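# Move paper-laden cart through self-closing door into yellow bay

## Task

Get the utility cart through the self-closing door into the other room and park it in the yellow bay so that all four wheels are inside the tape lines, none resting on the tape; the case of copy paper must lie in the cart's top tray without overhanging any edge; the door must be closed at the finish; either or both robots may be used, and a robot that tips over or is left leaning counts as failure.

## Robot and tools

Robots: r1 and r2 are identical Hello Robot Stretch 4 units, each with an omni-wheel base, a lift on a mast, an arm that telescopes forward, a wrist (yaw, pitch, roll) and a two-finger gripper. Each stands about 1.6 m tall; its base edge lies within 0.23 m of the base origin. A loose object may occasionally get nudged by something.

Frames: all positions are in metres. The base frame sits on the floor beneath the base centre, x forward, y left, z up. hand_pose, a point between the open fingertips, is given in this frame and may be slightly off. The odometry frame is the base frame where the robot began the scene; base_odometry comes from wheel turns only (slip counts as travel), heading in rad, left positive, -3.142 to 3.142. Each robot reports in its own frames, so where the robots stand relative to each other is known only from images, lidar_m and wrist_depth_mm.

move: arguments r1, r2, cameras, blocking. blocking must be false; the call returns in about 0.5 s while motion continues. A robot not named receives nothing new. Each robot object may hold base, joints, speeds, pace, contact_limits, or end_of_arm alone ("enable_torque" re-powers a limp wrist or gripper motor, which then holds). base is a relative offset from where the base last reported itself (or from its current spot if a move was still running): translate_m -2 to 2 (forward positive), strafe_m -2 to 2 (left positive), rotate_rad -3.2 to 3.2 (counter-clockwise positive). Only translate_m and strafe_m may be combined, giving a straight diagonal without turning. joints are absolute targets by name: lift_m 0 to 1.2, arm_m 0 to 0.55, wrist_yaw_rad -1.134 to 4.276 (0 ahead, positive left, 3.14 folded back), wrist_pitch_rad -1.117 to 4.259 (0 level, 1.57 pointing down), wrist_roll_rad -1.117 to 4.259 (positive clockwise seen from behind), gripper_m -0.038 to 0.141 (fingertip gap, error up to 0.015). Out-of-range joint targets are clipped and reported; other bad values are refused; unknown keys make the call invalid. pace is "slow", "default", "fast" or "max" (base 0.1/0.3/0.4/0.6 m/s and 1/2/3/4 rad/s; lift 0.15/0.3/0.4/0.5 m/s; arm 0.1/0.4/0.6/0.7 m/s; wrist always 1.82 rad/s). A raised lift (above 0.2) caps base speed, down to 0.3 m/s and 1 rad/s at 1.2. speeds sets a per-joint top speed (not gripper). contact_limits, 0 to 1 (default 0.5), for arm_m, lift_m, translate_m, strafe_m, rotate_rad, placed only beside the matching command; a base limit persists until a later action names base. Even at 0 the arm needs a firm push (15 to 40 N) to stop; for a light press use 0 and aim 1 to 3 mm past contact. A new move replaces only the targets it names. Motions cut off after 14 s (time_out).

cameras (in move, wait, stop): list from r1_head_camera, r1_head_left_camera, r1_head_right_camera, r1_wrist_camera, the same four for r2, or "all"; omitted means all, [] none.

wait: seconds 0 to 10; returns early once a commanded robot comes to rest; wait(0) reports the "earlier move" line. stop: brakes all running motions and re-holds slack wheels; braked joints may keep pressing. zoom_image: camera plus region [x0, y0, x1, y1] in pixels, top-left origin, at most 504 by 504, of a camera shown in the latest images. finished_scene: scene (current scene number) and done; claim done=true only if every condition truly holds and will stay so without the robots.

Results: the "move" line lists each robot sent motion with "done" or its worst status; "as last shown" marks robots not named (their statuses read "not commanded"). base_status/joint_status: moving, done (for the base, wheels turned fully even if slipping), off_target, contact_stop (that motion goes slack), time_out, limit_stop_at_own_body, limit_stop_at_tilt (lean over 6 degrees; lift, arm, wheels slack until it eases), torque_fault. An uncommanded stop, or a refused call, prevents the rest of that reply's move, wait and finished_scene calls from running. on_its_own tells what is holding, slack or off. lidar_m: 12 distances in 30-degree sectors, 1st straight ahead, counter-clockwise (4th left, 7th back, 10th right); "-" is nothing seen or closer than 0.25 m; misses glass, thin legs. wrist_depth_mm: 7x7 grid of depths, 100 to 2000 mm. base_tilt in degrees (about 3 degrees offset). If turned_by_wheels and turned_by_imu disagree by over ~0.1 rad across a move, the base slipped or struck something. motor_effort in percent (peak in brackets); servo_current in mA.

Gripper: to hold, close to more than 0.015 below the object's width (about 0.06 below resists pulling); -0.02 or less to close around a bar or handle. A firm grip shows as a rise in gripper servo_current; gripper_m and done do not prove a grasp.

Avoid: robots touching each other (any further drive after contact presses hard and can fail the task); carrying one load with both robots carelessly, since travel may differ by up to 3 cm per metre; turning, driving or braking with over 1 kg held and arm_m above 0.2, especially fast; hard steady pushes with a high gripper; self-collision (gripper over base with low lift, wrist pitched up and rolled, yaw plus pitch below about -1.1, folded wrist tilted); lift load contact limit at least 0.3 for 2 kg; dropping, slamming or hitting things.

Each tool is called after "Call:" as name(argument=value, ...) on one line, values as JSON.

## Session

Call:
wait(seconds=0.1)

Scene clock: 0.10 s.
r1.base_odometry: x=+0.000 y=+0.000 heading=+0.000
r1.turned_by_wheels: +0.000
r1.turned_by_imu: +0.000
r1.base_tilt: forward=-1.6 right=+1.3
r1.lidar_m: 0.94 1.77 2.03 2.40 3.91 1.58 0.87 0.73 0.75 0.88 0.77 0.78
r1.base_status: not commanded
r1.joint_positions: lift_m=+0.124 arm_m=+0.000 wrist_yaw_rad=+3.194 wrist_pitch_rad=+0.002 wrist_roll_rad=+0.000 gripper_m=+0.056
r1.joint_status: not commanded
r1.measured_speeds: all 0
r1.motor_effort: lift_m=+20 arm_m=-4 wheel_0=-1 wheel_1=+1 wheel_2=+0
r1.servo_current: wrist_yaw_rad=52 wrist_pitch_rad=39 wrist_roll_rad=39 gripper_m=46
r1.hand_pose: x=-0.1216 y=+0.0722 z=+0.3019 quat_wxyz=(-0.026, -0.001, +0.000, +1.000) (m; r1's base frame)
r1.wrist_depth_mm: - 135 - - - - - / - 135 135 - - - - / - 133 174 - - - - / 110 136 207 - - - - / 137 - - - - - - / - - 194 1078 193 1160 1118 / - 759 759 809 798 831 798
r2.base_odometry: x=+0.000 y=+0.000 heading=+0.000
r2.turned_by_wheels: +0.000
r2.turned_by_imu: +0.000
r2.base_tilt: forward=-0.7 right=+0.1
r2.lidar_m: 1.29 1.27 1.55 2.30 2.32 2.76 1.40 1.40 2.70 2.33 2.39 1.48
r2.base_status: not commanded
r2.joint_positions: lift_m=+0.200 arm_m=+0.000 wrist_yaw_rad=+3.211 wrist_pitch_rad=+0.001 wrist_roll_rad=+0.000 gripper_m=+0.056
r2.joint_status: not commanded
r2.measured_speeds: all 0
r2.motor_effort: lift_m=+18 arm_m=-4 wheel_0=+0 wheel_1=+1 wheel_2=+1
r2.servo_current: wrist_yaw_rad=52 wrist_pitch_rad=46 wrist_roll_rad=46 gripper_m=52
r2.hand_pose: x=-0.1229 y=+0.0671 z=+0.3779 quat_wxyz=(-0.035, -0.001, +0.000, +0.999) (m; r2's base frame)
r2.wrist_depth_mm: - - 137 - - - - / - - 137 - - - - / - 119 146 - - - - / - 141 176 - - - - / 214 - - - - - - / 213 1336 195 1308 192 1336 1229 / 200 244 960 112 - 904 878
wait: 0.10 s; no rest
pictures: r1_head_camera, r1_head_left_camera, r1_head_right_camera, r1_wrist_camera, r2_head_camera, r2_head_left_camera, r2_head_right_camera, r2_wrist_camera
Images, in order (width x height): r1_head_camera 420x560, r1_head_left_camera 420x672, r1_head_right_camera 420x672, r1_wrist_camera 616x392, r2_head_camera 420x560, r2_head_left_camera 420x672, r2_head_right_camera 420x672, r2_wrist_camera 616x392.

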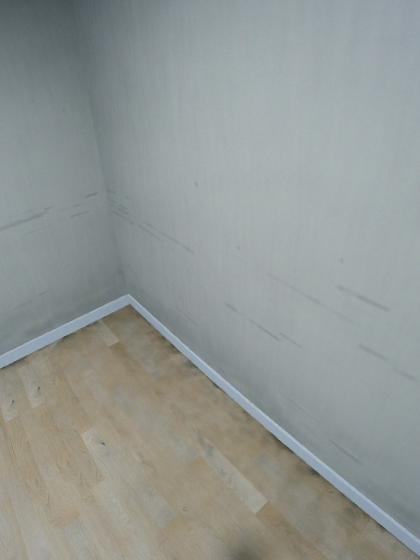

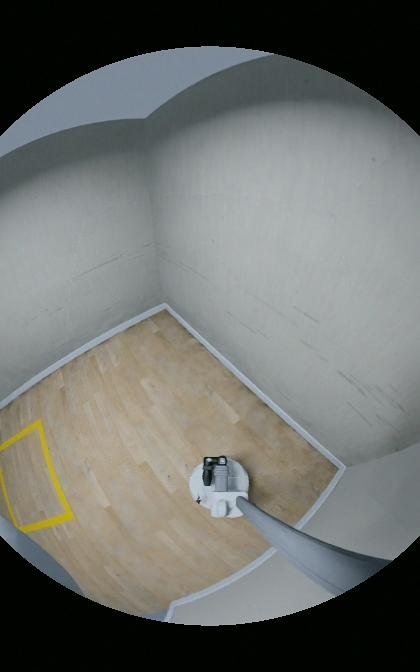

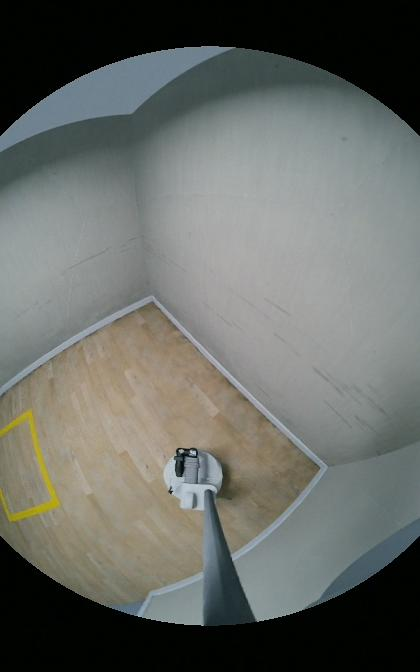

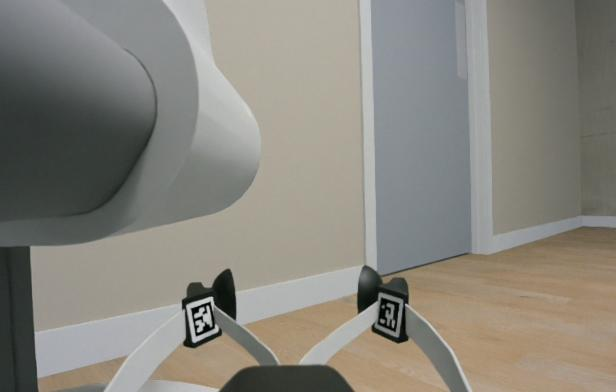

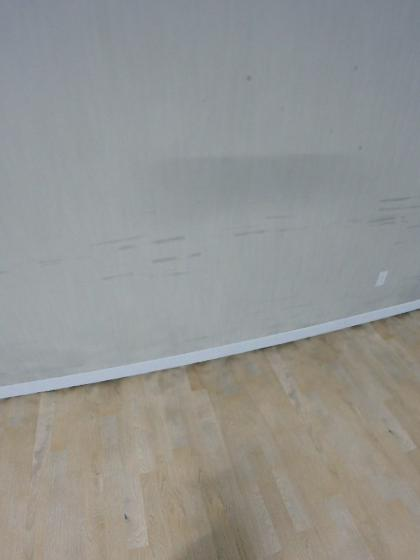

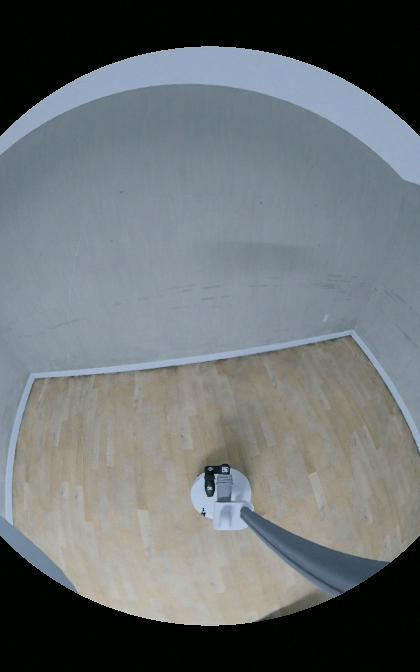

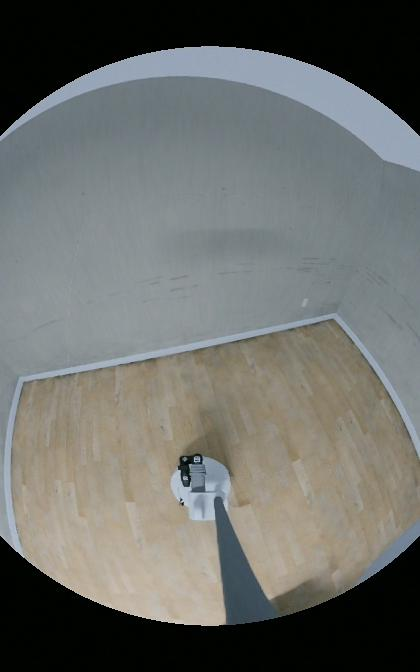

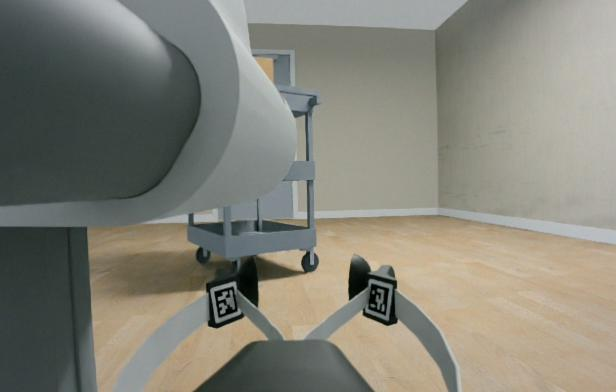

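Call:
move(blocking=false, r1={"base":{"rotate_rad":2.8}}, r2={"base":{"rotate_rad":3.1}}, cameras=[])

Call:
wait(seconds=5, cameras=[])

Call:
wait(seconds=1, cameras=["r1_head_camera","r1_head_left_camera","r2_head_camera","r2_head_left_camera"])

Scene clock: 11.93 s.
move: r1 moving; r2 moving
r1.base_odometry: x=+0.000 y=+0.000 heading=+0.253
r1.turned_by_wheels: +0.253
r1.turned_by_imu: +0.253
r1.base_tilt: forward=-1.6 right=+1.3
r1.lidar_m: 1.18 2.00 2.15 3.03 2.68 1.05 0.75 0.75 0.82 0.81 0.76 0.82
r1.base_status: rotate_rad moving
r1.joint_positions: lift_m=+0.124 arm_m=+0.000 wrist_yaw_rad=+3.194 wrist_pitch_rad=+0.002 wrist_roll_rad=+0.000 gripper_m=+0.056
r1.joint_status: not commanded
r1.measured_speeds: translate_m=+0.000 strafe_m=+0.000 rotate_rad=+0.974 lift_m=+0.000 arm_m=+0.000 wrist_yaw_rad=+0.000 wrist_pitch_rad=+0.000 wrist_roll_rad=+0.000
r1.motor_effort: lift_m=+20(20) arm_m=-3(4) wheel_0=-7(9) wheel_1=-9(9) wheel_2=-6(7)
r1.servo_current: wrist_yaw_rad=33(59) wrist_pitch_rad=39(52) wrist_roll_rad=46(65) gripper_m=46(46)
r1.hand_pose: x=-0.1216 y=+0.0722 z=+0.3019 quat_wxyz=(-0.026, -0.001, +0.000, +1.000) (m; r1's base frame)
r1.wrist_depth_mm: - 135 - - - - - / - 135 135 - - - 1808 / - 132 175 - - - - / 110 136 207 - - - - / 137 - - - - - 1576 / - - 194 1008 192 1160 1118 / - 759 768 798 798 820 798
r2.base_odometry: x=+0.000 y=+0.000 heading=+0.252
r2.turned_by_wheels: +0.252
r2.turned_by_imu: +0.245
r2.base_tilt: forward=-0.7 right=+0.1
r2.lidar_m: 1.28 1.38 1.87 2.31 2.41 3.36 1.43 3.34 2.44 2.35 1.82 1.33
r2.base_status: rotate_rad moving
r2.joint_positions: lift_m=+0.200 arm_m=+0.000 wrist_yaw_rad=+3.211 wrist_pitch_rad=+0.001 wrist_roll_rad=+0.000 gripper_m=+0.056
r2.joint_status: not commanded
r2.measured_speeds: translate_m=+0.002 strafe_m=+0.000 rotate_rad=+0.977 lift_m=+0.000 arm_m=+0.000 wrist_yaw_rad=+0.000 wrist_pitch_rad=+0.000 wrist_roll_rad=+0.000
r2.motor_effort: lift_m=+18(18) arm_m=-3(4) wheel_0=-9(9) wheel_1=-10(10) wheel_2=-10(11)
r2.servo_current: wrist_yaw_rad=39(52) wrist_pitch_rad=39(46) wrist_roll_rad=59(65) gripper_m=46(52)
r2.hand_pose: x=-0.1229 y=+0.0671 z=+0.3779 quat_wxyz=(-0.035, -0.001, +0.000, +0.999) (m; r2's base frame)
r2.wrist_depth_mm: - - 137 - - - - / - - 137 1808 - - - / - 119 146 289 - - - / - 141 176 - - - - / 215 - - - - - - / 202 1336 195 1308 193 1336 1182 / 200 244 946 112 - 917 904
pictures: none
No camera images: "cameras" was empty.

Scene clock: 14.10 s.
earlier move: r1 done; r2 moving
r1.base_odometry: x=+0.000 y=+0.000 heading=+2.800
r1.turned_by_wheels: +2.547
r1.turned_by_imu: +2.561
r1.base_tilt: forward=-1.6 right=+1.3
r1.lidar_m: 1.15 0.78 0.72 0.77 0.82 0.76 0.79 1.07 2.02 2.09 2.77 3.71
r1.base_status: done
r1.joint_positions: lift_m=+0.124 arm_m=+0.000 wrist_yaw_rad=+3.194 wrist_pitch_rad=+0.002 wrist_roll_rad=+0.000 gripper_m=+0.056
r1.joint_status: not commanded
r1.measured_speeds: all 0
r1.motor_effort: lift_m=+19(20) arm_m=-4(4) wheel_0=-2(10) wheel_1=+1(9) wheel_2=+1(9)
r1.servo_current: wrist_yaw_rad=39(65) wrist_pitch_rad=39(52) wrist_roll_rad=52(65) gripper_m=39(52)
r1.hand_pose: x=-0.1216 y=+0.0722 z=+0.3019 quat_wxyz=(-0.026, -0.001, +0.000, +1.000) (m; r1's base frame)
r1.wrist_depth_mm: - 135 - - - - - / - 135 135 - - - - / - 133 175 - - - - / 110 136 207 - - - - / - - - - - - - / - 1118 195 - 191 - - / - 820 759 798 788 - -
r2.base_odometry: x=+0.000 y=+0.000 heading=+3.099
r2.turned_by_wheels: +2.847
r2.turned_by_imu: +2.772
r2.base_tilt: forward=-0.7 right=+0.1
r2.lidar_m: 1.39 1.37 2.85 2.36 2.34 1.54 1.29 1.28 1.47 2.32 2.29 2.63
r2.base_status: rotate_rad moving
r2.joint_positions: lift_m=+0.200 arm_m=+0.000 wrist_yaw_rad=+3.211 wrist_pitch_rad=+0.001 wrist_roll_rad=+0.000 gripper_m=+0.056
r2.joint_status: not commanded
r2.measured_speeds: all 0
r2.motor_effort: lift_m=+18(18) arm_m=-4(4) wheel_0=-2(11) wheel_1=-3(10) wheel_2=-6(14)
r2.servo_current: wrist_yaw_rad=46(52) wrist_pitch_rad=39(46) wrist_roll_rad=39(65) gripper_m=52(52)
r2.hand_pose: x=-0.1228 y=+0.0671 z=+0.3779 quat_wxyz=(-0.035, -0.001, +0.000, +0.999) (m; r2's base frame)
r2.wrist_depth_mm: - 114 137 - - - - / - 108 137 - - - - / - 120 148 236 - - - / - 141 166 - - - - / 215 - - - - - - / 203 1229 191 1205 193 1397 1229 / 201 246 960 112 - 904 891
wait: 2.17 of 5 s (r1 has come to rest)
pictures: none
No camera images: "cameras" was empty.

Scene clock: 14.27 s.
earlier move: r2 done
r1.base_odometry: x=+0.000 y=+0.000 heading=+2.800
r1.turned_by_wheels: +0.000
r1.turned_by_imu: +0.000
r1.base_tilt: forward=-1.6 right=+1.3
r1.lidar_m: 1.13 0.79 0.75 0.77 0.82 0.76 0.81 1.08 2.02 2.09 2.79 3.72
r1.base_status: done
r1.joint_positions: lift_m=+0.124 arm_m=+0.000 wrist_yaw_rad=+3.194 wrist_pitch_rad=+0.002 wrist_roll_rad=+0.000 gripper_m=+0.056
r1.joint_status: not commanded
r1.measured_speeds: all 0
r1.motor_effort: lift_m=+19(20) arm_m=-4(4) wheel_0=-2(10) wheel_1=+1(9) wheel_2=+1(9)
r1.servo_current: wrist_yaw_rad=59(65) wrist_pitch_rad=46(52) wrist_roll_rad=39(65) gripper_m=39(52)
r1.hand_pose: x=-0.1216 y=+0.0722 z=+0.3019 quat_wxyz=(-0.026, -0.001, +0.000, +1.000) (m; r1's base frame)
r1.wrist_depth_mm: - 135 - - - - - / - 135 135 - - - - / - 133 175 - - - - / 110 136 206 - - - - / - - - - - - - / - 1118 194 - 191 - - / - 809 759 809 788 - -
r2.base_odometry: x=+0.000 y=+0.000 heading=+3.099
r2.turned_by_wheels: +0.000
r2.turned_by_imu: +0.000
r2.base_tilt: forward=-0.6 right=+0.1
r2.lidar_m: 1.43 1.38 2.82 2.35 2.35 1.54 1.30 1.27 1.51 2.32 2.30 2.63
r2.base_status: done
r2.joint_positions: lift_m=+0.200 arm_m=+0.000 wrist_yaw_rad=+3.211 wrist_pitch_rad=+0.001 wrist_roll_rad=+0.000 gripper_m=+0.056
r2.joint_status: not commanded
r2.measured_speeds: all 0
r2.motor_effort: lift_m=+18(18) arm_m=-4(4) wheel_0=-3(11) wheel_1=-3(10) wheel_2=-4(14)
r2.servo_current: wrist_yaw_rad=46(52) wrist_pitch_rad=46(46) wrist_roll_rad=52(65) gripper_m=46(52)
r2.hand_pose: x=-0.1228 y=+0.0671 z=+0.3779 quat_wxyz=(-0.035, -0.001, +0.000, +0.999) (m; r2's base frame)
r2.wrist_depth_mm: - 114 137 - - - - / - 108 137 - - - - / - 121 148 236 - - - / - 141 165 - - - - / 216 - - - - - - / 203 1205 191 1205 193 1366 1205 / 200 247 976 112 - 917 891
wait: 0.17 of 1 s (r2 has come to rest)
pictures: r1_head_camera, r1_head_left_camera, r2_head_camera, r2_head_left_camera
Images, in order (width x height): r1_head_camera 420x560, r1_head_left_camera 420x672, r2_head_camera 420x560, r2_head_left_camera 420x672.

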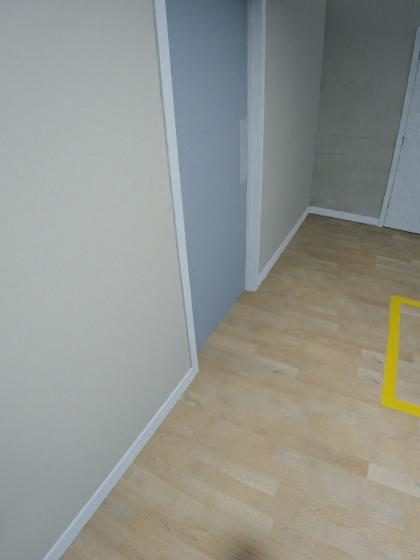

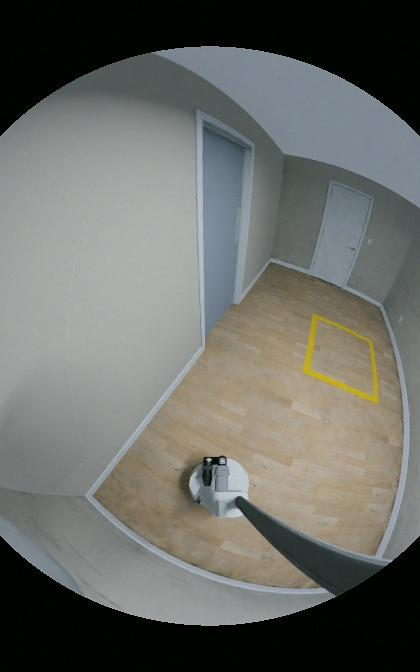

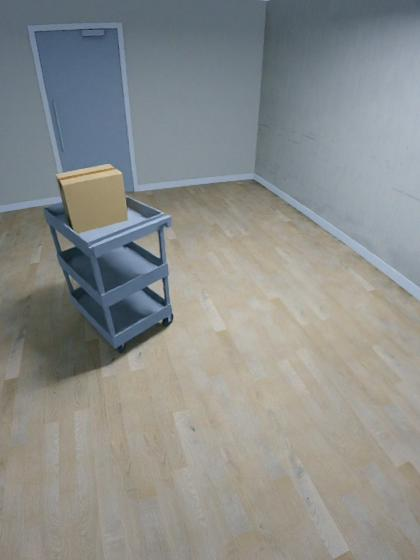

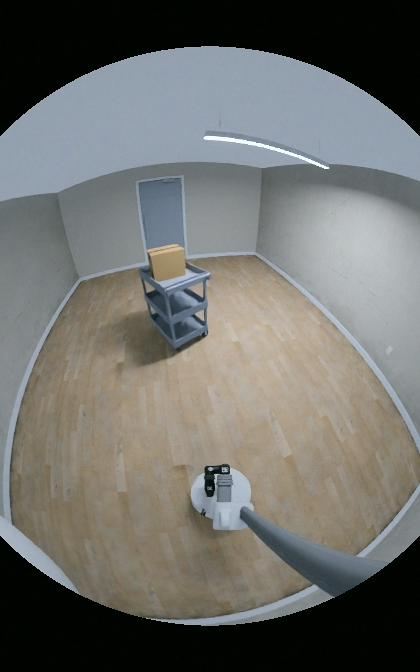

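Call:
move(blocking=false, r1={"base":{"translate_m":1.46,"strafe_m":-0.7},"joints":{"wrist_yaw_rad":3.0,"lift_m":0.5}}, r2={"base":{"strafe_m":-0.6,"translate_m":0.3},"joints":{"wrist_yaw_rad":3.0,"lift_m":0.75}}, cameras=[])

Call:
wait(seconds=5, cameras=[])

Call:
move(blocking=false, r2={"base":{"translate_m":1.9},"joints":{"gripper_m":-0.02}}, cameras=[])

Call:
wait(seconds=9, cameras=[])

Call:
wait(seconds=9, cameras=[])

Call:
move(blocking=false, r1={"base":{"rotate_rad":1.19},"joints":{"gripper_m":-0.02}}, cameras=[])

Call:
wait(seconds=4, cameras=["r1_head_camera","r1_head_left_camera","r2_head_camera","r2_head_left_camera"])

Scene clock: 53.27 s.
move: r1 moving; r2 moving
r1.base_odometry: x=-0.024 y=+0.025 heading=+2.800
r1.turned_by_wheels: +0.000
r1.turned_by_imu: +0.000
r1.base_tilt: forward=-1.6 right=+1.3
r1.lidar_m: 1.14 0.79 0.74 0.77 0.86 0.80 0.82 1.11 2.01 2.08 2.76 3.68
r1.base_status: translate_m moving; strafe_m moving
r1.joint_positions: lift_m=+0.162 arm_m=+0.000 wrist_yaw_rad=+3.003 wrist_pitch_rad=+0.002 wrist_roll_rad=+0.000 gripper_m=+0.056
r1.joint_status: lift_m moving; wrist_yaw_rad moving
r1.measured_speeds: translate_m=+0.122 strafe_m=-0.057 rotate_rad=-0.001 lift_m=+0.146 arm_m=+0.000 wrist_yaw_rad=-0.001 wrist_pitch_rad=+0.000 wrist_roll_rad=+0.000
r1.motor_effort: lift_m=+25(26) arm_m=-2(4) wheel_0=+9(9) wheel_1=+4(5) wheel_2=-8(9)
r1.servo_current: wrist_yaw_rad=65(117) wrist_pitch_rad=39(46) wrist_roll_rad=59(59) gripper_m=46(46)
r1.hand_pose: x=-0.1026 y=+0.1265 z=+0.3395 quat_wxyz=(+0.069, -0.001, +0.000, +0.998) (m; r1's base frame)
r1.wrist_depth_mm: 139 - - - - - - / 140 152 - - - - - / 139 178 - - - - - / 139 201 - - - - - / - - - - - - - / 1118 1118 195 - 191 - - / 931 878 820 154 809 - -
r2.base_odometry: x=-0.013 y=+0.029 heading=+3.099
r2.turned_by_wheels: +0.000
r2.turned_by_imu: +0.000
r2.base_tilt: forward=-0.7 right=+0.1
r2.lidar_m: 1.43 1.35 2.87 2.40 2.42 1.55 1.28 1.28 1.47 2.29 2.29 2.60
r2.base_status: translate_m moving; strafe_m moving
r2.joint_positions: lift_m=+0.238 arm_m=+0.000 wrist_yaw_rad=+3.003 wrist_pitch_rad=+0.001 wrist_roll_rad=+0.000 gripper_m=+0.056
r2.joint_status: lift_m moving; wrist_yaw_rad moving
r2.measured_speeds: translate_m=+0.055 strafe_m=-0.110 rotate_rad=-0.002 lift_m=+0.146 arm_m=+0.000 wrist_yaw_rad=-0.008 wrist_pitch_rad=+0.000 wrist_roll_rad=+0.000
r2.motor_effort: lift_m=+23(25) arm_m=-4(4) wheel_0=+8(10) wheel_1=-9(9) wheel_2=-9(10)
r2.servo_current: wrist_yaw_rad=26(104) wrist_pitch_rad=46(46) wrist_roll_rad=46(52) gripper_m=39(52)
r2.hand_pose: x=-0.1026 y=+0.1264 z=+0.4157 quat_wxyz=(+0.069, -0.001, +0.000, +0.998) (m; r2's base frame)
r2.wrist_depth_mm: 143 146 - - - - - / 113 147 - - - - - / 117 147 240 - - - - / 141 193 - - - - - / - - - - - - - / - 1182 190 1336 193 1464 1308 / 1008 960 1025 112 - 976 960
pictures: none
No camera images: "cameras" was empty.

Scene clock: 56.50 s.
earlier move: r1 moving; r2 done
r1.base_odometry: x=-0.676 y=+0.680 heading=+2.800
r1.turned_by_wheels: +0.000
r1.turned_by_imu: -0.002
r1.base_tilt: forward=-1.6 right=+1.3
r1.lidar_m: 1.23 0.86 0.71 0.76 1.01 1.73 1.79 2.18 2.05 2.14 2.83 2.97
r1.base_status: translate_m moving; strafe_m moving
r1.joint_positions: lift_m=+0.500 arm_m=+0.000 wrist_yaw_rad=+3.003 wrist_pitch_rad=+0.002 wrist_roll_rad=+0.000 gripper_m=+0.056
r1.joint_status: all done
r1.measured_speeds: translate_m=+0.271 strafe_m=-0.130 rotate_rad=+0.000 lift_m=+0.000 arm_m=+0.000 wrist_yaw_rad=+0.000 wrist_pitch_rad=+0.000 wrist_roll_rad=+0.000
r1.motor_effort: lift_m=+24(28) arm_m=+4(4) wheel_0=+7(11) wheel_1=+3(6) wheel_2=-6(10)
r1.servo_current: wrist_yaw_rad=52(117) wrist_pitch_rad=52(52) wrist_roll_rad=39(72) gripper_m=39(52)
r1.hand_pose: x=-0.1026 y=+0.1265 z=+0.6772 quat_wxyz=(+0.069, -0.001, +0.000, +0.998) (m; r1's base frame)
r1.wrist_depth_mm: 139 - - - - - - / 139 156 - - - - - / 136 191 - - - - - / 139 211 - - - - - / - - - - - - - / - - 198 - 191 - - / 1808 1661 1537 164 1618 - 1576
r2.base_odometry: x=-0.274 y=+0.612 heading=+3.099
r2.turned_by_wheels: +0.000
r2.turned_by_imu: +0.001
r2.base_tilt: forward=-0.7 right=+0.1
r2.lidar_m: 3.22 1.42 1.42 3.01 3.02 1.67 1.40 1.38 1.63 1.66 1.65 1.90
r2.base_status: done
r2.joint_positions: lift_m=+0.750 arm_m=+0.000 wrist_yaw_rad=+3.003 wrist_pitch_rad=+0.001 wrist_roll_rad=+0.000 gripper_m=+0.056
r2.joint_status: all done
r2.measured_speeds: all 0
r2.motor_effort: lift_m=+21(26) arm_m=-4(4) wheel_0=+1(14) wheel_1=-2(10) wheel_2=-3(10)
r2.servo_current: wrist_yaw_rad=39(104) wrist_pitch_rad=39(46) wrist_roll_rad=33(59) gripper_m=46(59)
r2.hand_pose: x=-0.1026 y=+0.1264 z=+0.9276 quat_wxyz=(+0.069, -0.001, +0.000, +0.998) (m; r2's base frame)
r2.wrist_depth_mm: 143 146 - - - - - / 113 147 - - - - - / 119 147 240 - - - - / 141 193 - - - - - / - - - - - - - / - - 190 - 190 - - / - - - 112 - - -
wait: 3.23 of 5 s (r2 has come to rest)
pictures: none
No camera images: "cameras" was empty.

Scene clock: 57.00 s.
earlier move: r1 moving
move: r2 moving
r1.base_odometry: x=-0.782 y=+0.786 heading=+2.800
r1.turned_by_wheels: +0.000
r1.turned_by_imu: +0.000
r1.base_tilt: forward=-1.6 right=+1.3
r1.lidar_m: 1.19 0.86 0.72 0.73 0.99 1.87 1.93 2.19 2.05 2.14 2.79 2.83
r1.base_status: translate_m moving; strafe_m moving
r1.joint_positions: lift_m=+0.500 arm_m=+0.000 wrist_yaw_rad=+3.003 wrist_pitch_rad=+0.002 wrist_roll_rad=+0.000 gripper_m=+0.056
r1.joint_status: not commanded
r1.measured_speeds: translate_m=+0.271 strafe_m=-0.130 rotate_rad=+0.000 lift_m=+0.000 arm_m=+0.000 wrist_yaw_rad=+0.000 wrist_pitch_rad=+0.000 wrist_roll_rad=+0.000
r1.motor_effort: lift_m=+24(24) arm_m=+4(4) wheel_0=+7(8) wheel_1=+0(4) wheel_2=-4(7)
r1.servo_current: wrist_yaw_rad=46(52) wrist_pitch_rad=46(52) wrist_roll_rad=52(59) gripper_m=46(46)
r1.hand_pose: x=-0.1026 y=+0.1265 z=+0.6772 quat_wxyz=(+0.069, -0.001, +0.000, +0.998) (m; r1's base frame)
r1.wrist_depth_mm: 139 - - - - - - / 139 156 - - - - - / 136 192 - - - - - / 139 211 - - - - - / - - - - - - - / - - 211 - 191 - - / 1756 1661 1576 164 1756 - 1576
r2.base_odometry: x=-0.305 y=+0.614 heading=+3.099
r2.turned_by_wheels: +0.000
r2.turned_by_imu: +0.000
r2.base_tilt: forward=-0.7 right=+0.1
r2.lidar_m: 3.26 1.40 1.40 3.04 3.03 1.71 1.42 1.44 1.64 1.66 1.64 1.91
r2.base_status: translate_m moving
r2.joint_positions: lift_m=+0.750 arm_m=+0.000 wrist_yaw_rad=+3.003 wrist_pitch_rad=+0.001 wrist_roll_rad=+0.000 gripper_m=+0.036
r2.joint_status: gripper_m moving
r2.measured_speeds: translate_m=+0.121 strafe_m=-0.002 rotate_rad=+0.000 lift_m=+0.000 arm_m=+0.000 wrist_yaw_rad=+0.000 wrist_pitch_rad=+0.000 wrist_roll_rad=+0.000
r2.motor_effort: lift_m=+21(21) arm_m=-4(4) wheel_0=+10(11) wheel_1=+8(10) wheel_2=-12(13)
r2.servo_current: wrist_yaw_rad=39(52) wrist_pitch_rad=39(46) wrist_roll_rad=46(59) gripper_m=143(143)
r2.hand_pose: x=-0.1026 y=+0.1264 z=+0.9276 quat_wxyz=(+0.069, -0.001, +0.000, +0.998) (m; r2's base frame)
r2.wrist_depth_mm: - 146 - - - - - / 111 147 - - - - - / 121 147 253 - - - - / 140 196 - - - - - / - - - - - - - / - - 189 167 189 - - / - - - 112 - - -
pictures: none
No camera images: "cameras" was empty.

Scene clock: 59.53 s.
earlier move: r1 done; r2 moving
r1.base_odometry: x=-1.141 y=+1.148 heading=+2.800
r1.turned_by_wheels: +0.000
r1.turned_by_imu: -0.001
r1.base_tilt: forward=-1.6 right=+1.3
r1.lidar_m: 1.08 0.83 0.77 0.81 1.01 2.36 2.44 2.21 2.08 2.15 2.41 2.31
r1.base_status: done
r1.joint_positions: lift_m=+0.500 arm_m=+0.000 wrist_yaw_rad=+3.003 wrist_pitch_rad=+0.002 wrist_roll_rad=+0.000 gripper_m=+0.056
r1.joint_status: not commanded
r1.measured_speeds: all 0
r1.motor_effort: lift_m=+24(24) arm_m=+4(4) wheel_0=+1(9) wheel_1=+2(7) wheel_2=-1(7)
r1.servo_current: wrist_yaw_rad=52(65) wrist_pitch_rad=33(52) wrist_roll_rad=46(65) gripper_m=39(46)
r1.hand_pose: x=-0.1026 y=+0.1265 z=+0.6772 quat_wxyz=(+0.069, -0.001, +0.000, +0.998) (m; r1's base frame)
r1.wrist_depth_mm: 139 - - - - - - / 139 156 - - - - - / 138 184 - - - - - / 139 217 - - - - - / - - - - - - - / - - 211 - 193 - - / 1756 1661 1576 164 1708 1661 1576
r2.base_odometry: x=-1.004 y=+0.643 heading=+3.099
r2.turned_by_wheels: +0.000
r2.turned_by_imu: +0.001
r2.base_tilt: forward=-0.7 right=+0.1
r2.lidar_m: 2.81 3.65 0.90 3.25 3.24 2.53 2.10 2.12 1.70 1.43 1.44 1.68
r2.base_status: translate_m moving
r2.joint_positions: lift_m=+0.750 arm_m=+0.000 wrist_yaw_rad=+3.003 wrist_pitch_rad=+0.001 wrist_roll_rad=+0.000 gripper_m=-0.019
r2.joint_status: all done
r2.measured_speeds: translate_m=+0.300 strafe_m=+0.002 rotate_rad=-0.002 lift_m=+0.000 arm_m=+0.000 wrist_yaw_rad=+0.000 wrist_pitch_rad=+0.000 wrist_roll_rad=+0.000
r2.motor_effort: lift_m=+21(21) arm_m=-4(4) wheel_0=+7(12) wheel_1=+6(10) wheel_2=-10(14)
r2.servo_current: wrist_yaw_rad=46(65) wrist_pitch_rad=33(52) wrist_roll_rad=52(59) gripper_m=91(169)
r2.hand_pose: x=-0.1026 y=+0.1264 z=+0.9276 quat_wxyz=(+0.069, -0.001, +0.000, +0.998) (m; r2's base frame)
r2.wrist_depth_mm: - 146 - - - - - / 111 146 - - - - - / 121 147 - - - - - / 140 211 - - - - - / - - - - - - - / - - 186 201 182 - - / - 1921 - 112 - 1921 -
wait: 2.53 of 9 s (r1 has come to rest)
pictures: none
No camera images: "cameras" was empty.

Scene clock: 64.30 s.
earlier move: r2 done
r1.base_odometry: x=-1.141 y=+1.148 heading=+2.800
r1.turned_by_wheels: +0.000
r1.turned_by_imu: +0.000
r1.base_tilt: forward=-1.6 right=+1.3
r1.lidar_m: 1.07 0.84 0.76 0.79 0.99 2.36 2.44 2.21 2.07 2.14 2.45 2.29
r1.base_status: done
r1.joint_positions: lift_m=+0.500 arm_m=+0.000 wrist_yaw_rad=+3.003 wrist_pitch_rad=+0.002 wrist_roll_rad=+0.000 gripper_m=+0.056
r1.joint_status: not commanded
r1.measured_speeds: all 0
r1.motor_effort: lift_m=+24(24) arm_m=+4(4) wheel_0=+0(9) wheel_1=+2(7) wheel_2=-1(7)
r1.servo_current: wrist_yaw_rad=39(65) wrist_pitch_rad=46(52) wrist_roll_rad=59(72) gripper_m=39(46)
r1.hand_pose: x=-0.1026 y=+0.1265 z=+0.6772 quat_wxyz=(+0.069, -0.001, +0.000, +0.998) (m; r1's base frame)
r1.wrist_depth_mm: 139 - - - - - - / 139 156 - - - - - / 137 184 - - - - - / 139 218 - - - - - / - - - - - - - / - - 211 - 193 - - / 1808 1661 1537 164 1756 1708 1537
r2.base_odometry: x=-2.172 y=+0.693 heading=+3.099
r2.turned_by_wheels: +0.000
r2.turned_by_imu: +0.002
r2.base_tilt: forward=-0.7 right=+0.0
r2.lidar_m: 2.18 2.52 2.91 0.99 0.86 3.83 3.24 2.40 1.32 1.12 1.09 1.29
r2.base_status: done
r2.joint_positions: lift_m=+0.750 arm_m=+0.000 wrist_yaw_rad=+3.003 wrist_pitch_rad=+0.001 wrist_roll_rad=+0.000 gripper_m=-0.019
r2.joint_status: all done
r2.measured_speeds: all 0
r2.motor_effort: lift_m=+21(21) arm_m=-4(5) wheel_0=+3(12) wheel_1=+2(10) wheel_2=-3(14)
r2.servo_current: wrist_yaw_rad=46(65) wrist_pitch_rad=46(52) wrist_roll_rad=33(59) gripper_m=91(169)
r2.hand_pose: x=-0.1026 y=+0.1264 z=+0.9276 quat_wxyz=(+0.069, -0.001, +0.000, +0.998) (m; r2's base frame)
r2.wrist_depth_mm: 143 146 - - - - - / 113 147 - - - - - / 117 147 - - - - - / 141 216 - - - - - / - - - - - - - / - - 186 201 182 - - / - 1983 - 112 - 1863 1983
wait: 4.77 of 9 s (r2 has come to rest)
pictures: none
No camera images: "cameras" was empty.

Scene clock: 64.80 s.
move: r1 moving
r1.base_odometry: x=-1.141 y=+1.148 heading=+3.052
r1.turned_by_wheels: +0.252
r1.turned_by_imu: +0.253
r1.base_tilt: forward=-1.6 right=+1.3
r1.lidar_m: 0.83 0.77 0.78 0.86 1.33 2.36 2.53 2.07 2.08 2.38 2.31 1.65
r1.base_status: rotate_rad moving
r1.joint_positions: lift_m=+0.500 arm_m=+0.000 wrist_yaw_rad=+3.003 wrist_pitch_rad=+0.002 wrist_roll_rad=+0.000 gripper_m=+0.037
r1.joint_status: gripper_m moving
r1.measured_speeds: translate_m=+0.001 strafe_m=+0.002 rotate_rad=+0.970 lift_m=+0.000 arm_m=+0.000 wrist_yaw_rad=+0.000 wrist_pitch_rad=+0.000 wrist_roll_rad=+0.000
r1.motor_effort: lift_m=+24(24) arm_m=+4(4) wheel_0=-8(8) wheel_1=-7(8) wheel_2=-7(7)
r1.servo_current: wrist_yaw_rad=46(65) wrist_pitch_rad=39(46) wrist_roll_rad=39(65) gripper_m=111(111)
r1.hand_pose: x=-0.1026 y=+0.1265 z=+0.6772 quat_wxyz=(+0.069, -0.001, +0.000, +0.998) (m; r1's base frame)
r1.wrist_depth_mm: 139 - - - - - - / 140 158 - - - - - / 139 177 - - - - - / 139 204 - - - - - / - - - - - - - / - - 209 - 190 - - / 1708 1576 1576 1618 1618 1618 1618
r2: as last shown
r2.turned_by_imu: +0.000
r2.base_tilt: forward=-0.7 right=+0.1
r2.lidar_m: 2.19 2.54 2.93 0.99 0.89 3.84 3.22 2.39 1.34 1.11 1.12 1.29
r2.motor_effort: lift_m=+21(21) arm_m=-4(4) wheel_0=+3(4) wheel_1=+3(3) wheel_2=-3(3)
r2.servo_current: wrist_yaw_rad=39(52) wrist_pitch_rad=39(46) wrist_roll_rad=46(52) gripper_m=98(104)
r2.wrist_depth_mm: 143 146 - - - - - / 113 147 - - - - - / 116 147 - - - - - / 141 216 - - - - - / - - - - - - - / - - 186 202 182 - - / - 1863 - 112 - 1921 -
pictures: none
No camera images: "cameras" was empty.

Scene clock: 66.13 s.
earlier move: r1 done
r1.base_odometry: x=-1.141 y=+1.148 heading=-2.294
r1.turned_by_wheels: +0.937
r1.turned_by_imu: +0.942
r1.base_tilt: forward=-1.6 right=+1.3
r1.lidar_m: 0.77 0.84 1.13 2.39 2.58 2.12 2.04 2.25 2.38 2.18 0.94 0.81
r1.base_status: done
r1.joint_positions: lift_m=+0.500 arm_m=+0.000 wrist_yaw_rad=+3.002 wrist_pitch_rad=+0.002 wrist_roll_rad=+0.000 gripper_m=-0.019
r1.joint_status: all done
r1.measured_speeds: all 0
r1.motor_effort: lift_m=+24(24) arm_m=+3(4) wheel_0=-4(10) wheel_1=-2(9) wheel_2=-1(7)
r1.servo_current: wrist_yaw_rad=52(72) wrist_pitch_rad=39(46) wrist_roll_rad=52(65) gripper_m=52(124)
r1.hand_pose: x=-0.1026 y=+0.1266 z=+0.6772 quat_wxyz=(+0.070, -0.001, +0.000, +0.998) (m; r1's base frame)
r1.wrist_depth_mm: 139 - - - - - - / 140 174 - - - - - / 140 196 - - - - - / 140 231 - - - - - / - - - - - - - / - - - 199 - - - / 1808 1661 180 1618 154 1661 1661
r2.base_odometry: x=-2.172 y=+0.693 heading=+3.099
r2.turned_by_wheels: +0.000
r2.turned_by_imu: +0.000
r2.base_tilt: forward=-0.6 right=+0.0
r2.lidar_m: 2.24 2.54 2.92 1.02 0.89 3.83 3.21 2.43 1.34 1.11 1.09 1.30
r2.base_status: not commanded
r2.joint_positions: lift_m=+0.750 arm_m=+0.000 wrist_yaw_rad=+3.003 wrist_pitch_rad=+0.001 wrist_roll_rad=+0.000 gripper_m=-0.019
r2.joint_status: not commanded
r2.measured_speeds: all 0
r2.motor_effort: lift_m=+21(21) arm_m=-4(4) wheel_0=+3(4) wheel_1=+3(3) wheel_2=-3(3)
r2.servo_current: wrist_yaw_rad=46(52) wrist_pitch_rad=39(46) wrist_roll_rad=52(59) gripper_m=91(104)
r2.hand_pose: x=-0.1026 y=+0.1264 z=+0.9276 quat_wxyz=(+0.069, -0.001, +0.000, +0.998) (m; r2's base frame)
r2.wrist_depth_mm: 143 145 - - - - - / 113 148 - - - - - / 116 148 - - - - - / 142 215 - - - - - / - - - - - - - / - - 187 202 182 - - / - 1921 - 112 - 1756 -
wait: 1.33 of 4 s (r1 has come to rest)
pictures: r1_head_camera, r1_head_left_camera, r2_head_camera, r2_head_left_camera
Images, in order (width x height): r1_head_camera 420x560, r1_head_left_camera 420x672, r2_head_camera 420x560, r2_head_left_camera 420x672.

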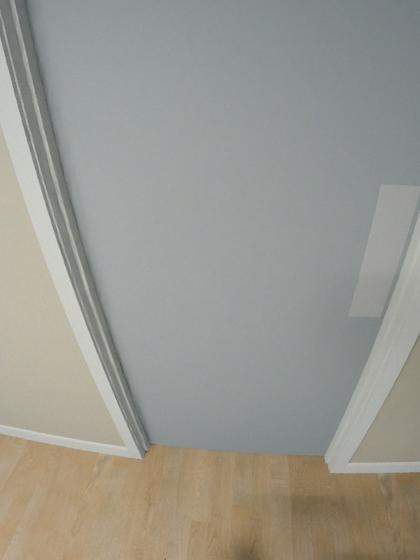

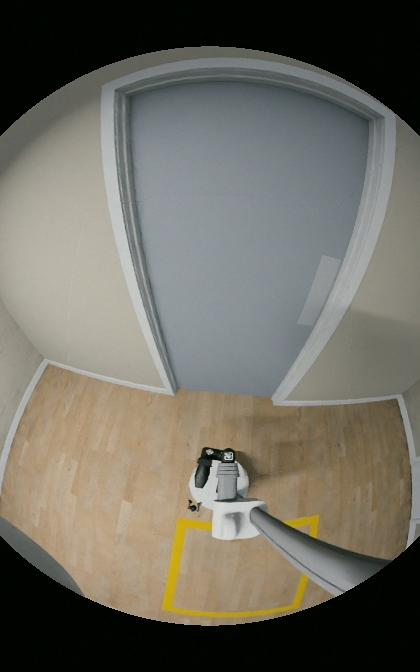

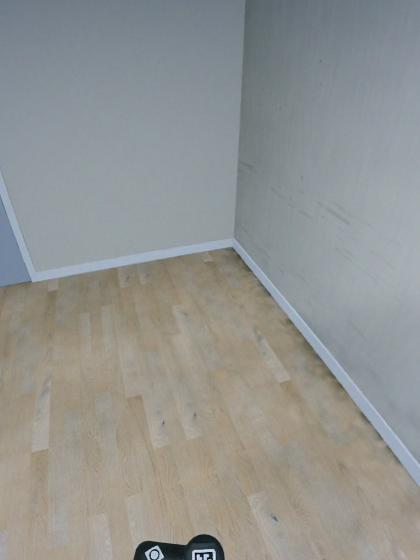

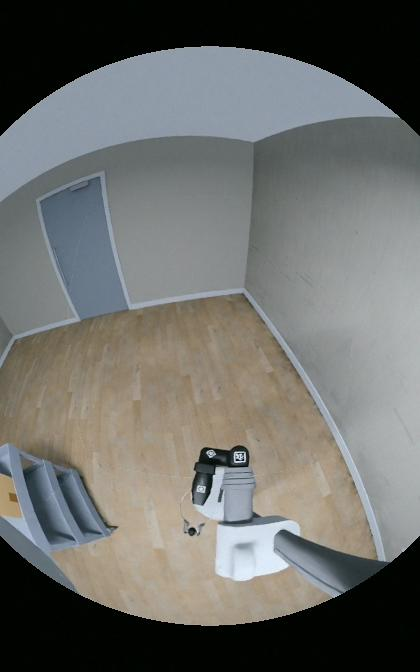

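Call:
move(blocking=false, r1={"base":{"rotate_rad":-0.1},"joints":{"wrist_yaw_rad":-0.2,"arm_m":0.1}}, r2={"base":{"translate_m":1.3,"strafe_m":0.43}}, cameras=[])

Call:
wait(seconds=9, cameras=[])

Call:
wait(seconds=9, cameras=[])

Call:
move(blocking=false, r2={"base":{"rotate_rad":2.2}}, cameras=[])

Call:
wait(seconds=4, cameras=["r1_head_camera","r1_head_left_camera","r2_head_camera","r2_head_right_camera"])

Scene clock: 91.83 s.
move: r1 moving; r2 moving
r1.base_odometry: x=-1.141 y=+1.148 heading=-2.393
r1.turned_by_wheels: -0.099
r1.turned_by_imu: -0.100
r1.base_tilt: forward=-1.6 right=+1.3
r1.lidar_m: 0.77 0.82 1.01 2.37 2.46 2.17 2.05 2.16 2.44 2.32 1.05 0.82
r1.base_status: rotate_rad moving
r1.joint_positions: lift_m=+0.500 arm_m=+0.051 wrist_yaw_rad=+2.414 wrist_pitch_rad=+0.002 wrist_roll_rad=+0.000 gripper_m=-0.019
r1.joint_status: arm_m moving; wrist_yaw_rad moving
r1.measured_speeds: translate_m=+0.000 strafe_m=+0.000 rotate_rad=+0.000 lift_m=+0.000 arm_m=+0.195 wrist_yaw_rad=-1.815 wrist_pitch_rad=+0.000 wrist_roll_rad=+0.000
r1.motor_effort: lift_m=+24(24) arm_m=+6(6) wheel_0=+2(6) wheel_1=+3(7) wheel_2=+2(5)
r1.servo_current: wrist_yaw_rad=85(130) wrist_pitch_rad=39(46) wrist_roll_rad=39(59) gripper_m=52(59)
r1.hand_pose: x=+0.0645 y=+0.2571 z=+0.6772 quat_wxyz=(+0.356, -0.001, +0.000, +0.935) (m; r1's base frame)
r1.wrist_depth_mm: - - - - - - - / - - - - - - - / - - - - - - - / - - - - - - - / - - - - - - - / - - - 199 - - - / 1708 1708 180 1661 154 1708 1618
r2.base_odometry: x=-2.204 y=+0.684 heading=+3.100
r2.turned_by_wheels: +0.000
r2.turned_by_imu: +0.001
r2.base_tilt: forward=-0.7 right=+0.1
r2.lidar_m: 2.19 2.51 2.91 1.05 0.89 3.88 3.26 2.41 1.32 1.11 1.12 1.30
r2.base_status: translate_m moving; strafe_m moving
r2.joint_positions: lift_m=+0.750 arm_m=+0.000 wrist_yaw_rad=+3.003 wrist_pitch_rad=+0.001 wrist_roll_rad=+0.000 gripper_m=-0.019
r2.joint_status: not commanded
r2.measured_speeds: translate_m=+0.122 strafe_m=+0.039 rotate_rad=+0.000 lift_m=+0.000 arm_m=+0.000 wrist_yaw_rad=+0.000 wrist_pitch_rad=+0.000 wrist_roll_rad=+0.000
r2.motor_effort: lift_m=+21(21) arm_m=-4(4) wheel_0=+5(9) wheel_1=+10(10) wheel_2=-11(12)
r2.servo_current: wrist_yaw_rad=46(65) wrist_pitch_rad=39(46) wrist_roll_rad=46(52) gripper_m=98(104)
r2.hand_pose: x=-0.1026 y=+0.1264 z=+0.9276 quat_wxyz=(+0.069, -0.001, +0.000, +0.998) (m; r2's base frame)
r2.wrist_depth_mm: - 146 - - - - - / 111 146 - - - - - / 118 147 - - - - - / 139 211 - - - - - / - - - - - - - / - - 186 202 182 - - / - 1983 - 112 - 1863 -
pictures: none
No camera images: "cameras" was empty.

Scene clock: 93.80 s.
earlier move: r1 done; r2 moving
r1.base_odometry: x=-1.141 y=+1.148 heading=-2.393
r1.turned_by_wheels: +0.000
r1.turned_by_imu: +0.000
r1.base_tilt: forward=-1.6 right=+1.3
r1.lidar_m: 0.77 0.82 1.02 2.37 2.47 2.16 2.03 2.15 2.45 2.34 1.09 0.82
r1.base_status: done
r1.joint_positions: lift_m=+0.500 arm_m=+0.100 wrist_yaw_rad=-0.197 wrist_pitch_rad=+0.002 wrist_roll_rad=+0.000 gripper_m=-0.019
r1.joint_status: all done
r1.measured_speeds: all 0
r1.motor_effort: lift_m=+24(24) arm_m=+4(8) wheel_0=+4(6) wheel_1=+3(7) wheel_2=+2(5)
r1.servo_current: wrist_yaw_rad=46(130) wrist_pitch_rad=39(52) wrist_roll_rad=26(65) gripper_m=52(59)
r1.hand_pose: x=+0.5365 y=-0.1423 z=+0.6772 quat_wxyz=(+0.995, +0.000, +0.001, -0.099) (m; r1's base frame)
r1.wrist_depth_mm: 439 462 484 512 544 484 - / 439 462 488 512 539 484 - / 439 466 488 512 539 488 - / 442 466 488 517 539 484 - / 445 466 492 517 539 488 - / 442 462 477 199 180 492 - / 442 459 492 504 162 - -
r2.base_odometry: x=-2.721 y=+0.537 heading=+3.099
r2.turned_by_wheels: +0.000
r2.turned_by_imu: +0.001
r2.base_tilt: forward=-0.6 right=+0.1
r2.lidar_m: 1.95 1.96 2.27 3.57 1.12 1.09 3.81 2.42 1.34 1.13 1.14 1.32
r2.base_status: translate_m moving; strafe_m moving
r2.joint_positions: lift_m=+0.750 arm_m=+0.000 wrist_yaw_rad=+3.003 wrist_pitch_rad=+0.001 wrist_roll_rad=+0.000 gripper_m=-0.019
r2.joint_status: not commanded
r2.measured_speeds: translate_m=+0.285 strafe_m=+0.093 rotate_rad=+0.000 lift_m=+0.000 arm_m=+0.000 wrist_yaw_rad=+0.000 wrist_pitch_rad=+0.000 wrist_roll_rad=+0.000
r2.motor_effort: lift_m=+21(21) arm_m=-4(4) wheel_0=+3(9) wheel_1=+6(11) wheel_2=-9(13)
r2.servo_current: wrist_yaw_rad=39(65) wrist_pitch_rad=39(46) wrist_roll_rad=52(59) gripper_m=98(104)
r2.hand_pose: x=-0.1026 y=+0.1264 z=+0.9276 quat_wxyz=(+0.069, -0.001, +0.000, +0.998) (m; r2's base frame)
r2.wrist_depth_mm: - 146 - - - - - / 111 146 - - - - - / 122 147 - - - - - / 140 213 - - - 1576 1042 / - - - - - - - / - - 186 202 181 1576 - / - 1983 - 112 - - -
wait: 1.97 of 9 s (r1 has come to rest)
pictures: none
No camera images: "cameras" was empty.

Scene clock: 97.33 s.
earlier move: r2 done
r1.base_odometry: x=-1.141 y=+1.148 heading=-2.393
r1.turned_by_wheels: +0.000
r1.turned_by_imu: +0.000
r1.base_tilt: forward=-1.6 right=+1.3
r1.lidar_m: 0.77 0.81 1.03 2.37 2.49 2.14 2.05 2.14 2.41 2.34 1.05 0.82
r1.base_status: done
r1.joint_positions: lift_m=+0.500 arm_m=+0.100 wrist_yaw_rad=-0.197 wrist_pitch_rad=+0.002 wrist_roll_rad=+0.000 gripper_m=-0.019
r1.joint_status: all done
r1.measured_speeds: all 0
r1.motor_effort: lift_m=+24(24) arm_m=+4(8) wheel_0=+4(6) wheel_1=+3(7) wheel_2=+2(5)
r1.servo_current: wrist_yaw_rad=46(130) wrist_pitch_rad=39(52) wrist_roll_rad=46(78) gripper_m=52(59)
r1.hand_pose: x=+0.5365 y=-0.1423 z=+0.6772 quat_wxyz=(+0.995, +0.000, +0.001, -0.099) (m; r1's base frame)
r1.wrist_depth_mm: 439 462 484 512 539 488 - / 439 462 488 512 539 484 - / 439 462 488 517 539 484 - / 442 462 488 517 539 488 - / 442 462 488 512 544 488 - / 445 466 480 199 180 492 - / 442 455 488 508 162 - -
r2.base_odometry: x=-3.489 y=+0.318 heading=+3.099
r2.turned_by_wheels: +0.000
r2.turned_by_imu: +0.002
r2.base_tilt: forward=-0.7 right=+0.0
r2.lidar_m: 1.18 1.18 1.36 2.31 3.53 1.55 1.73 2.50 1.40 1.17 1.15 1.33
r2.base_status: done
r2.joint_positions: lift_m=+0.750 arm_m=+0.000 wrist_yaw_rad=+3.003 wrist_pitch_rad=+0.001 wrist_roll_rad=+0.000 gripper_m=-0.019
r2.joint_status: not commanded
r2.measured_speeds: all 0
r2.motor_effort: lift_m=+21(21) arm_m=-4(4) wheel_0=+4(9) wheel_1=+2(11) wheel_2=-4(13)
r2.servo_current: wrist_yaw_rad=52(65) wrist_pitch_rad=39(46) wrist_roll_rad=46(65) gripper_m=91(104)
r2.hand_pose: x=-0.1026 y=+0.1265 z=+0.9277 quat_wxyz=(+0.069, -0.001, +0.000, +0.998) (m; r2's base frame)
r2.wrist_depth_mm: 143 145 - - - - - / 114 147 - - - - - / 117 147 - - - - - / 142 218 - - 1808 - - / - - - - - - - / - - 186 202 179 - - / - 1863 - 112 - 1983 -
wait: 3.53 of 9 s (r2 has come to rest)
pictures: none
No camera images: "cameras" was empty.

Scene clock: 97.83 s.
move: r2 moving
r1: as last shown
r1.base_tilt: forward=-1.6 right=+1.2
r1.lidar_m: 0.77 0.80 0.99 2.37 2.43 2.15 2.06 2.17 2.42 2.33 1.04 0.80
r1.motor_effort: lift_m=+24(24) arm_m=+4(4) wheel_0=+3(4) wheel_1=+3(3) wheel_2=+2(2)
r1.servo_current: wrist_yaw_rad=46(59) wrist_pitch_rad=39(52) wrist_roll_rad=46(72) gripper_m=59(59)
r1.wrist_depth_mm: 439 455 484 512 539 484 - / 442 462 488 512 539 488 - / 442 462 484 512 539 488 - / 442 466 492 517 544 488 - / 442 466 488 517 544 492 - / 442 466 477 199 180 488 - / 442 455 488 504 162 - -
r2.base_odometry: x=-3.489 y=+0.318 heading=-2.932
r2.turned_by_wheels: +0.252
r2.turned_by_imu: +0.245
r2.base_tilt: forward=-0.7 right=+0.1
r2.lidar_m: 1.15 1.22 1.65 3.54 1.69 1.49 - 1.75 1.23 1.16 1.20 1.25
r2.base_status: rotate_rad moving
r2.joint_positions: lift_m=+0.750 arm_m=+0.000 wrist_yaw_rad=+3.003 wrist_pitch_rad=+0.001 wrist_roll_rad=+0.000 gripper_m=-0.019
r2.joint_status: not commanded
r2.measured_speeds: translate_m=-0.001 strafe_m=+0.000 rotate_rad=+0.973 lift_m=+0.000 arm_m=+0.000 wrist_yaw_rad=+0.000 wrist_pitch_rad=+0.000 wrist_roll_rad=+0.000
r2.motor_effort: lift_m=+21(21) arm_m=-4(4) wheel_0=-7(10) wheel_1=-10(10) wheel_2=-10(11)
r2.servo_current: wrist_yaw_rad=46(52) wrist_pitch_rad=33(52) wrist_roll_rad=52(52) gripper_m=98(104)
r2.hand_pose: x=-0.1026 y=+0.1265 z=+0.9277 quat_wxyz=(+0.069, -0.001, +0.000, +0.998) (m; r2's base frame)
r2.wrist_depth_mm: 143 145 - - - - - / 114 147 - - - - - / 117 147 - - - - - / 142 217 - - - 1618 - / - - - - - - - / - - 186 202 182 - - / - 1921 - 112 - - 1921
pictures: none
No camera images: "cameras" was empty.

Scene clock: 99.73 s.
earlier move: r2 done
r1.base_odometry: x=-1.141 y=+1.148 heading=-2.393
r1.turned_by_wheels: +0.000
r1.turned_by_imu: +0.000
r1.base_tilt: forward=-1.5 right=+1.2
r1.lidar_m: 0.77 0.80 0.99 2.37 2.48 2.18 2.04 2.16 2.41 2.34 1.03 0.82
r1.base_status: not commanded
r1.joint_positions: lift_m=+0.500 arm_m=+0.100 wrist_yaw_rad=-0.197 wrist_pitch_rad=+0.002 wrist_roll_rad=+0.000 gripper_m=-0.019
r1.joint_status: not commanded
r1.measured_speeds: all 0
r1.motor_effort: lift_m=+24(24) arm_m=+4(4) wheel_0=+3(4) wheel_1=+3(3) wheel_2=+2(2)
r1.servo_current: wrist_yaw_rad=72(72) wrist_pitch_rad=46(52) wrist_roll_rad=26(72) gripper_m=52(59)
r1.hand_pose: x=+0.5365 y=-0.1423 z=+0.6772 quat_wxyz=(+0.995, +0.000, +0.001, -0.099) (m; r1's base frame)
r1.wrist_depth_mm: 439 459 484 512 544 488 - / 439 462 484 517 544 484 - / 439 462 488 517 539 484 - / 442 462 488 517 539 488 - / 442 466 488 517 539 488 - / 442 466 480 199 180 492 - / 445 459 484 508 162 - -
r2.base_odometry: x=-3.489 y=+0.318 heading=-0.984
r2.turned_by_wheels: +1.948
r2.turned_by_imu: +1.896
r2.base_tilt: forward=-0.7 right=+0.1
r2.lidar_m: 3.53 1.53 1.85 2.13 1.33 1.14 1.17 1.33 1.17 1.19 1.47 2.74
r2.base_status: done
r2.joint_positions: lift_m=+0.750 arm_m=+0.000 wrist_yaw_rad=+3.003 wrist_pitch_rad=+0.001 wrist_roll_rad=+0.000 gripper_m=-0.019
r2.joint_status: not commanded
r2.measured_speeds: all 0
r2.motor_effort: lift_m=+21(21) arm_m=-4(4) wheel_0=-2(12) wheel_1=-2(11) wheel_2=-5(13)
r2.servo_current: wrist_yaw_rad=52(65) wrist_pitch_rad=39(52) wrist_roll_rad=39(59) gripper_m=98(104)
r2.hand_pose: x=-0.1026 y=+0.1265 z=+0.9277 quat_wxyz=(+0.069, -0.001, +0.000, +0.998) (m; r2's base frame)
r2.wrist_depth_mm: 143 145 - - - - - / 114 147 - - - - - / 117 147 243 - - - - / 142 195 - - - - - / - - - - - - - / - - 181 193 178 - - / - - - 112 - - -
wait: 1.90 of 4 s (r2 has come to rest)
pictures: r1_head_camera, r1_head_left_camera, r2_head_camera, r2_head_right_camera
Images, in order (width x height): r1_head_camera 420x560, r1_head_left_camera 420x672, r2_head_camera 420x560, r2_head_right_camera 420x672.

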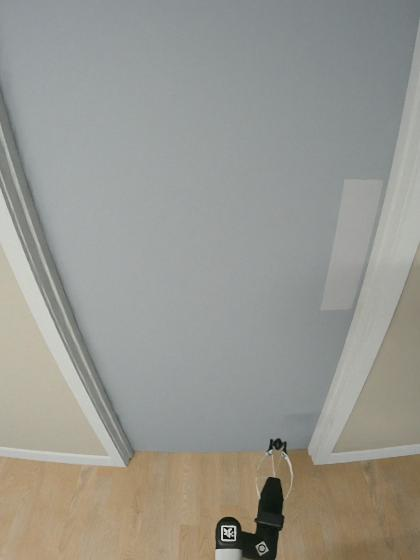

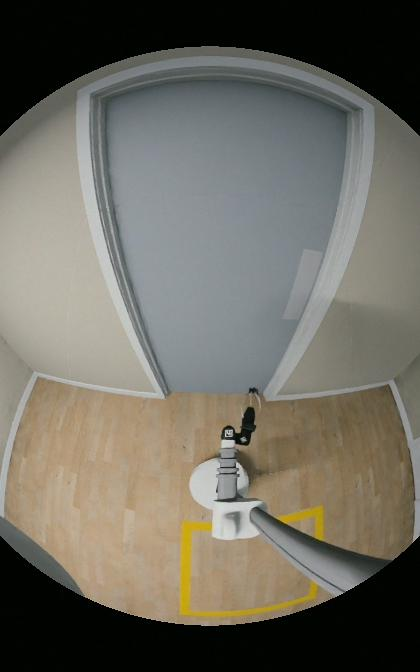

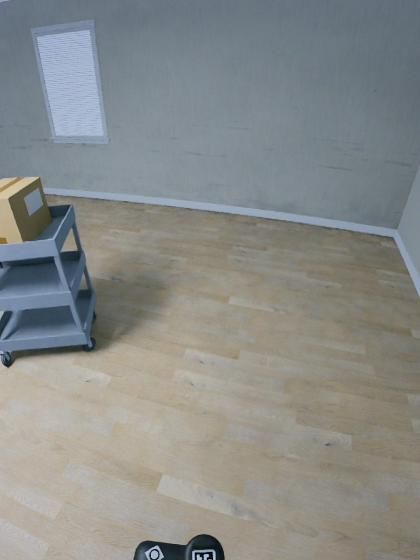

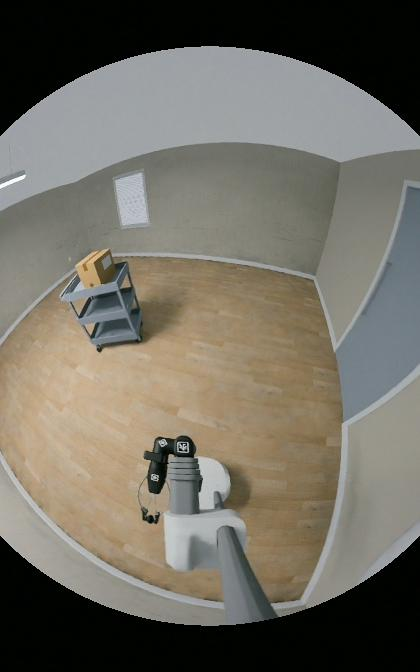

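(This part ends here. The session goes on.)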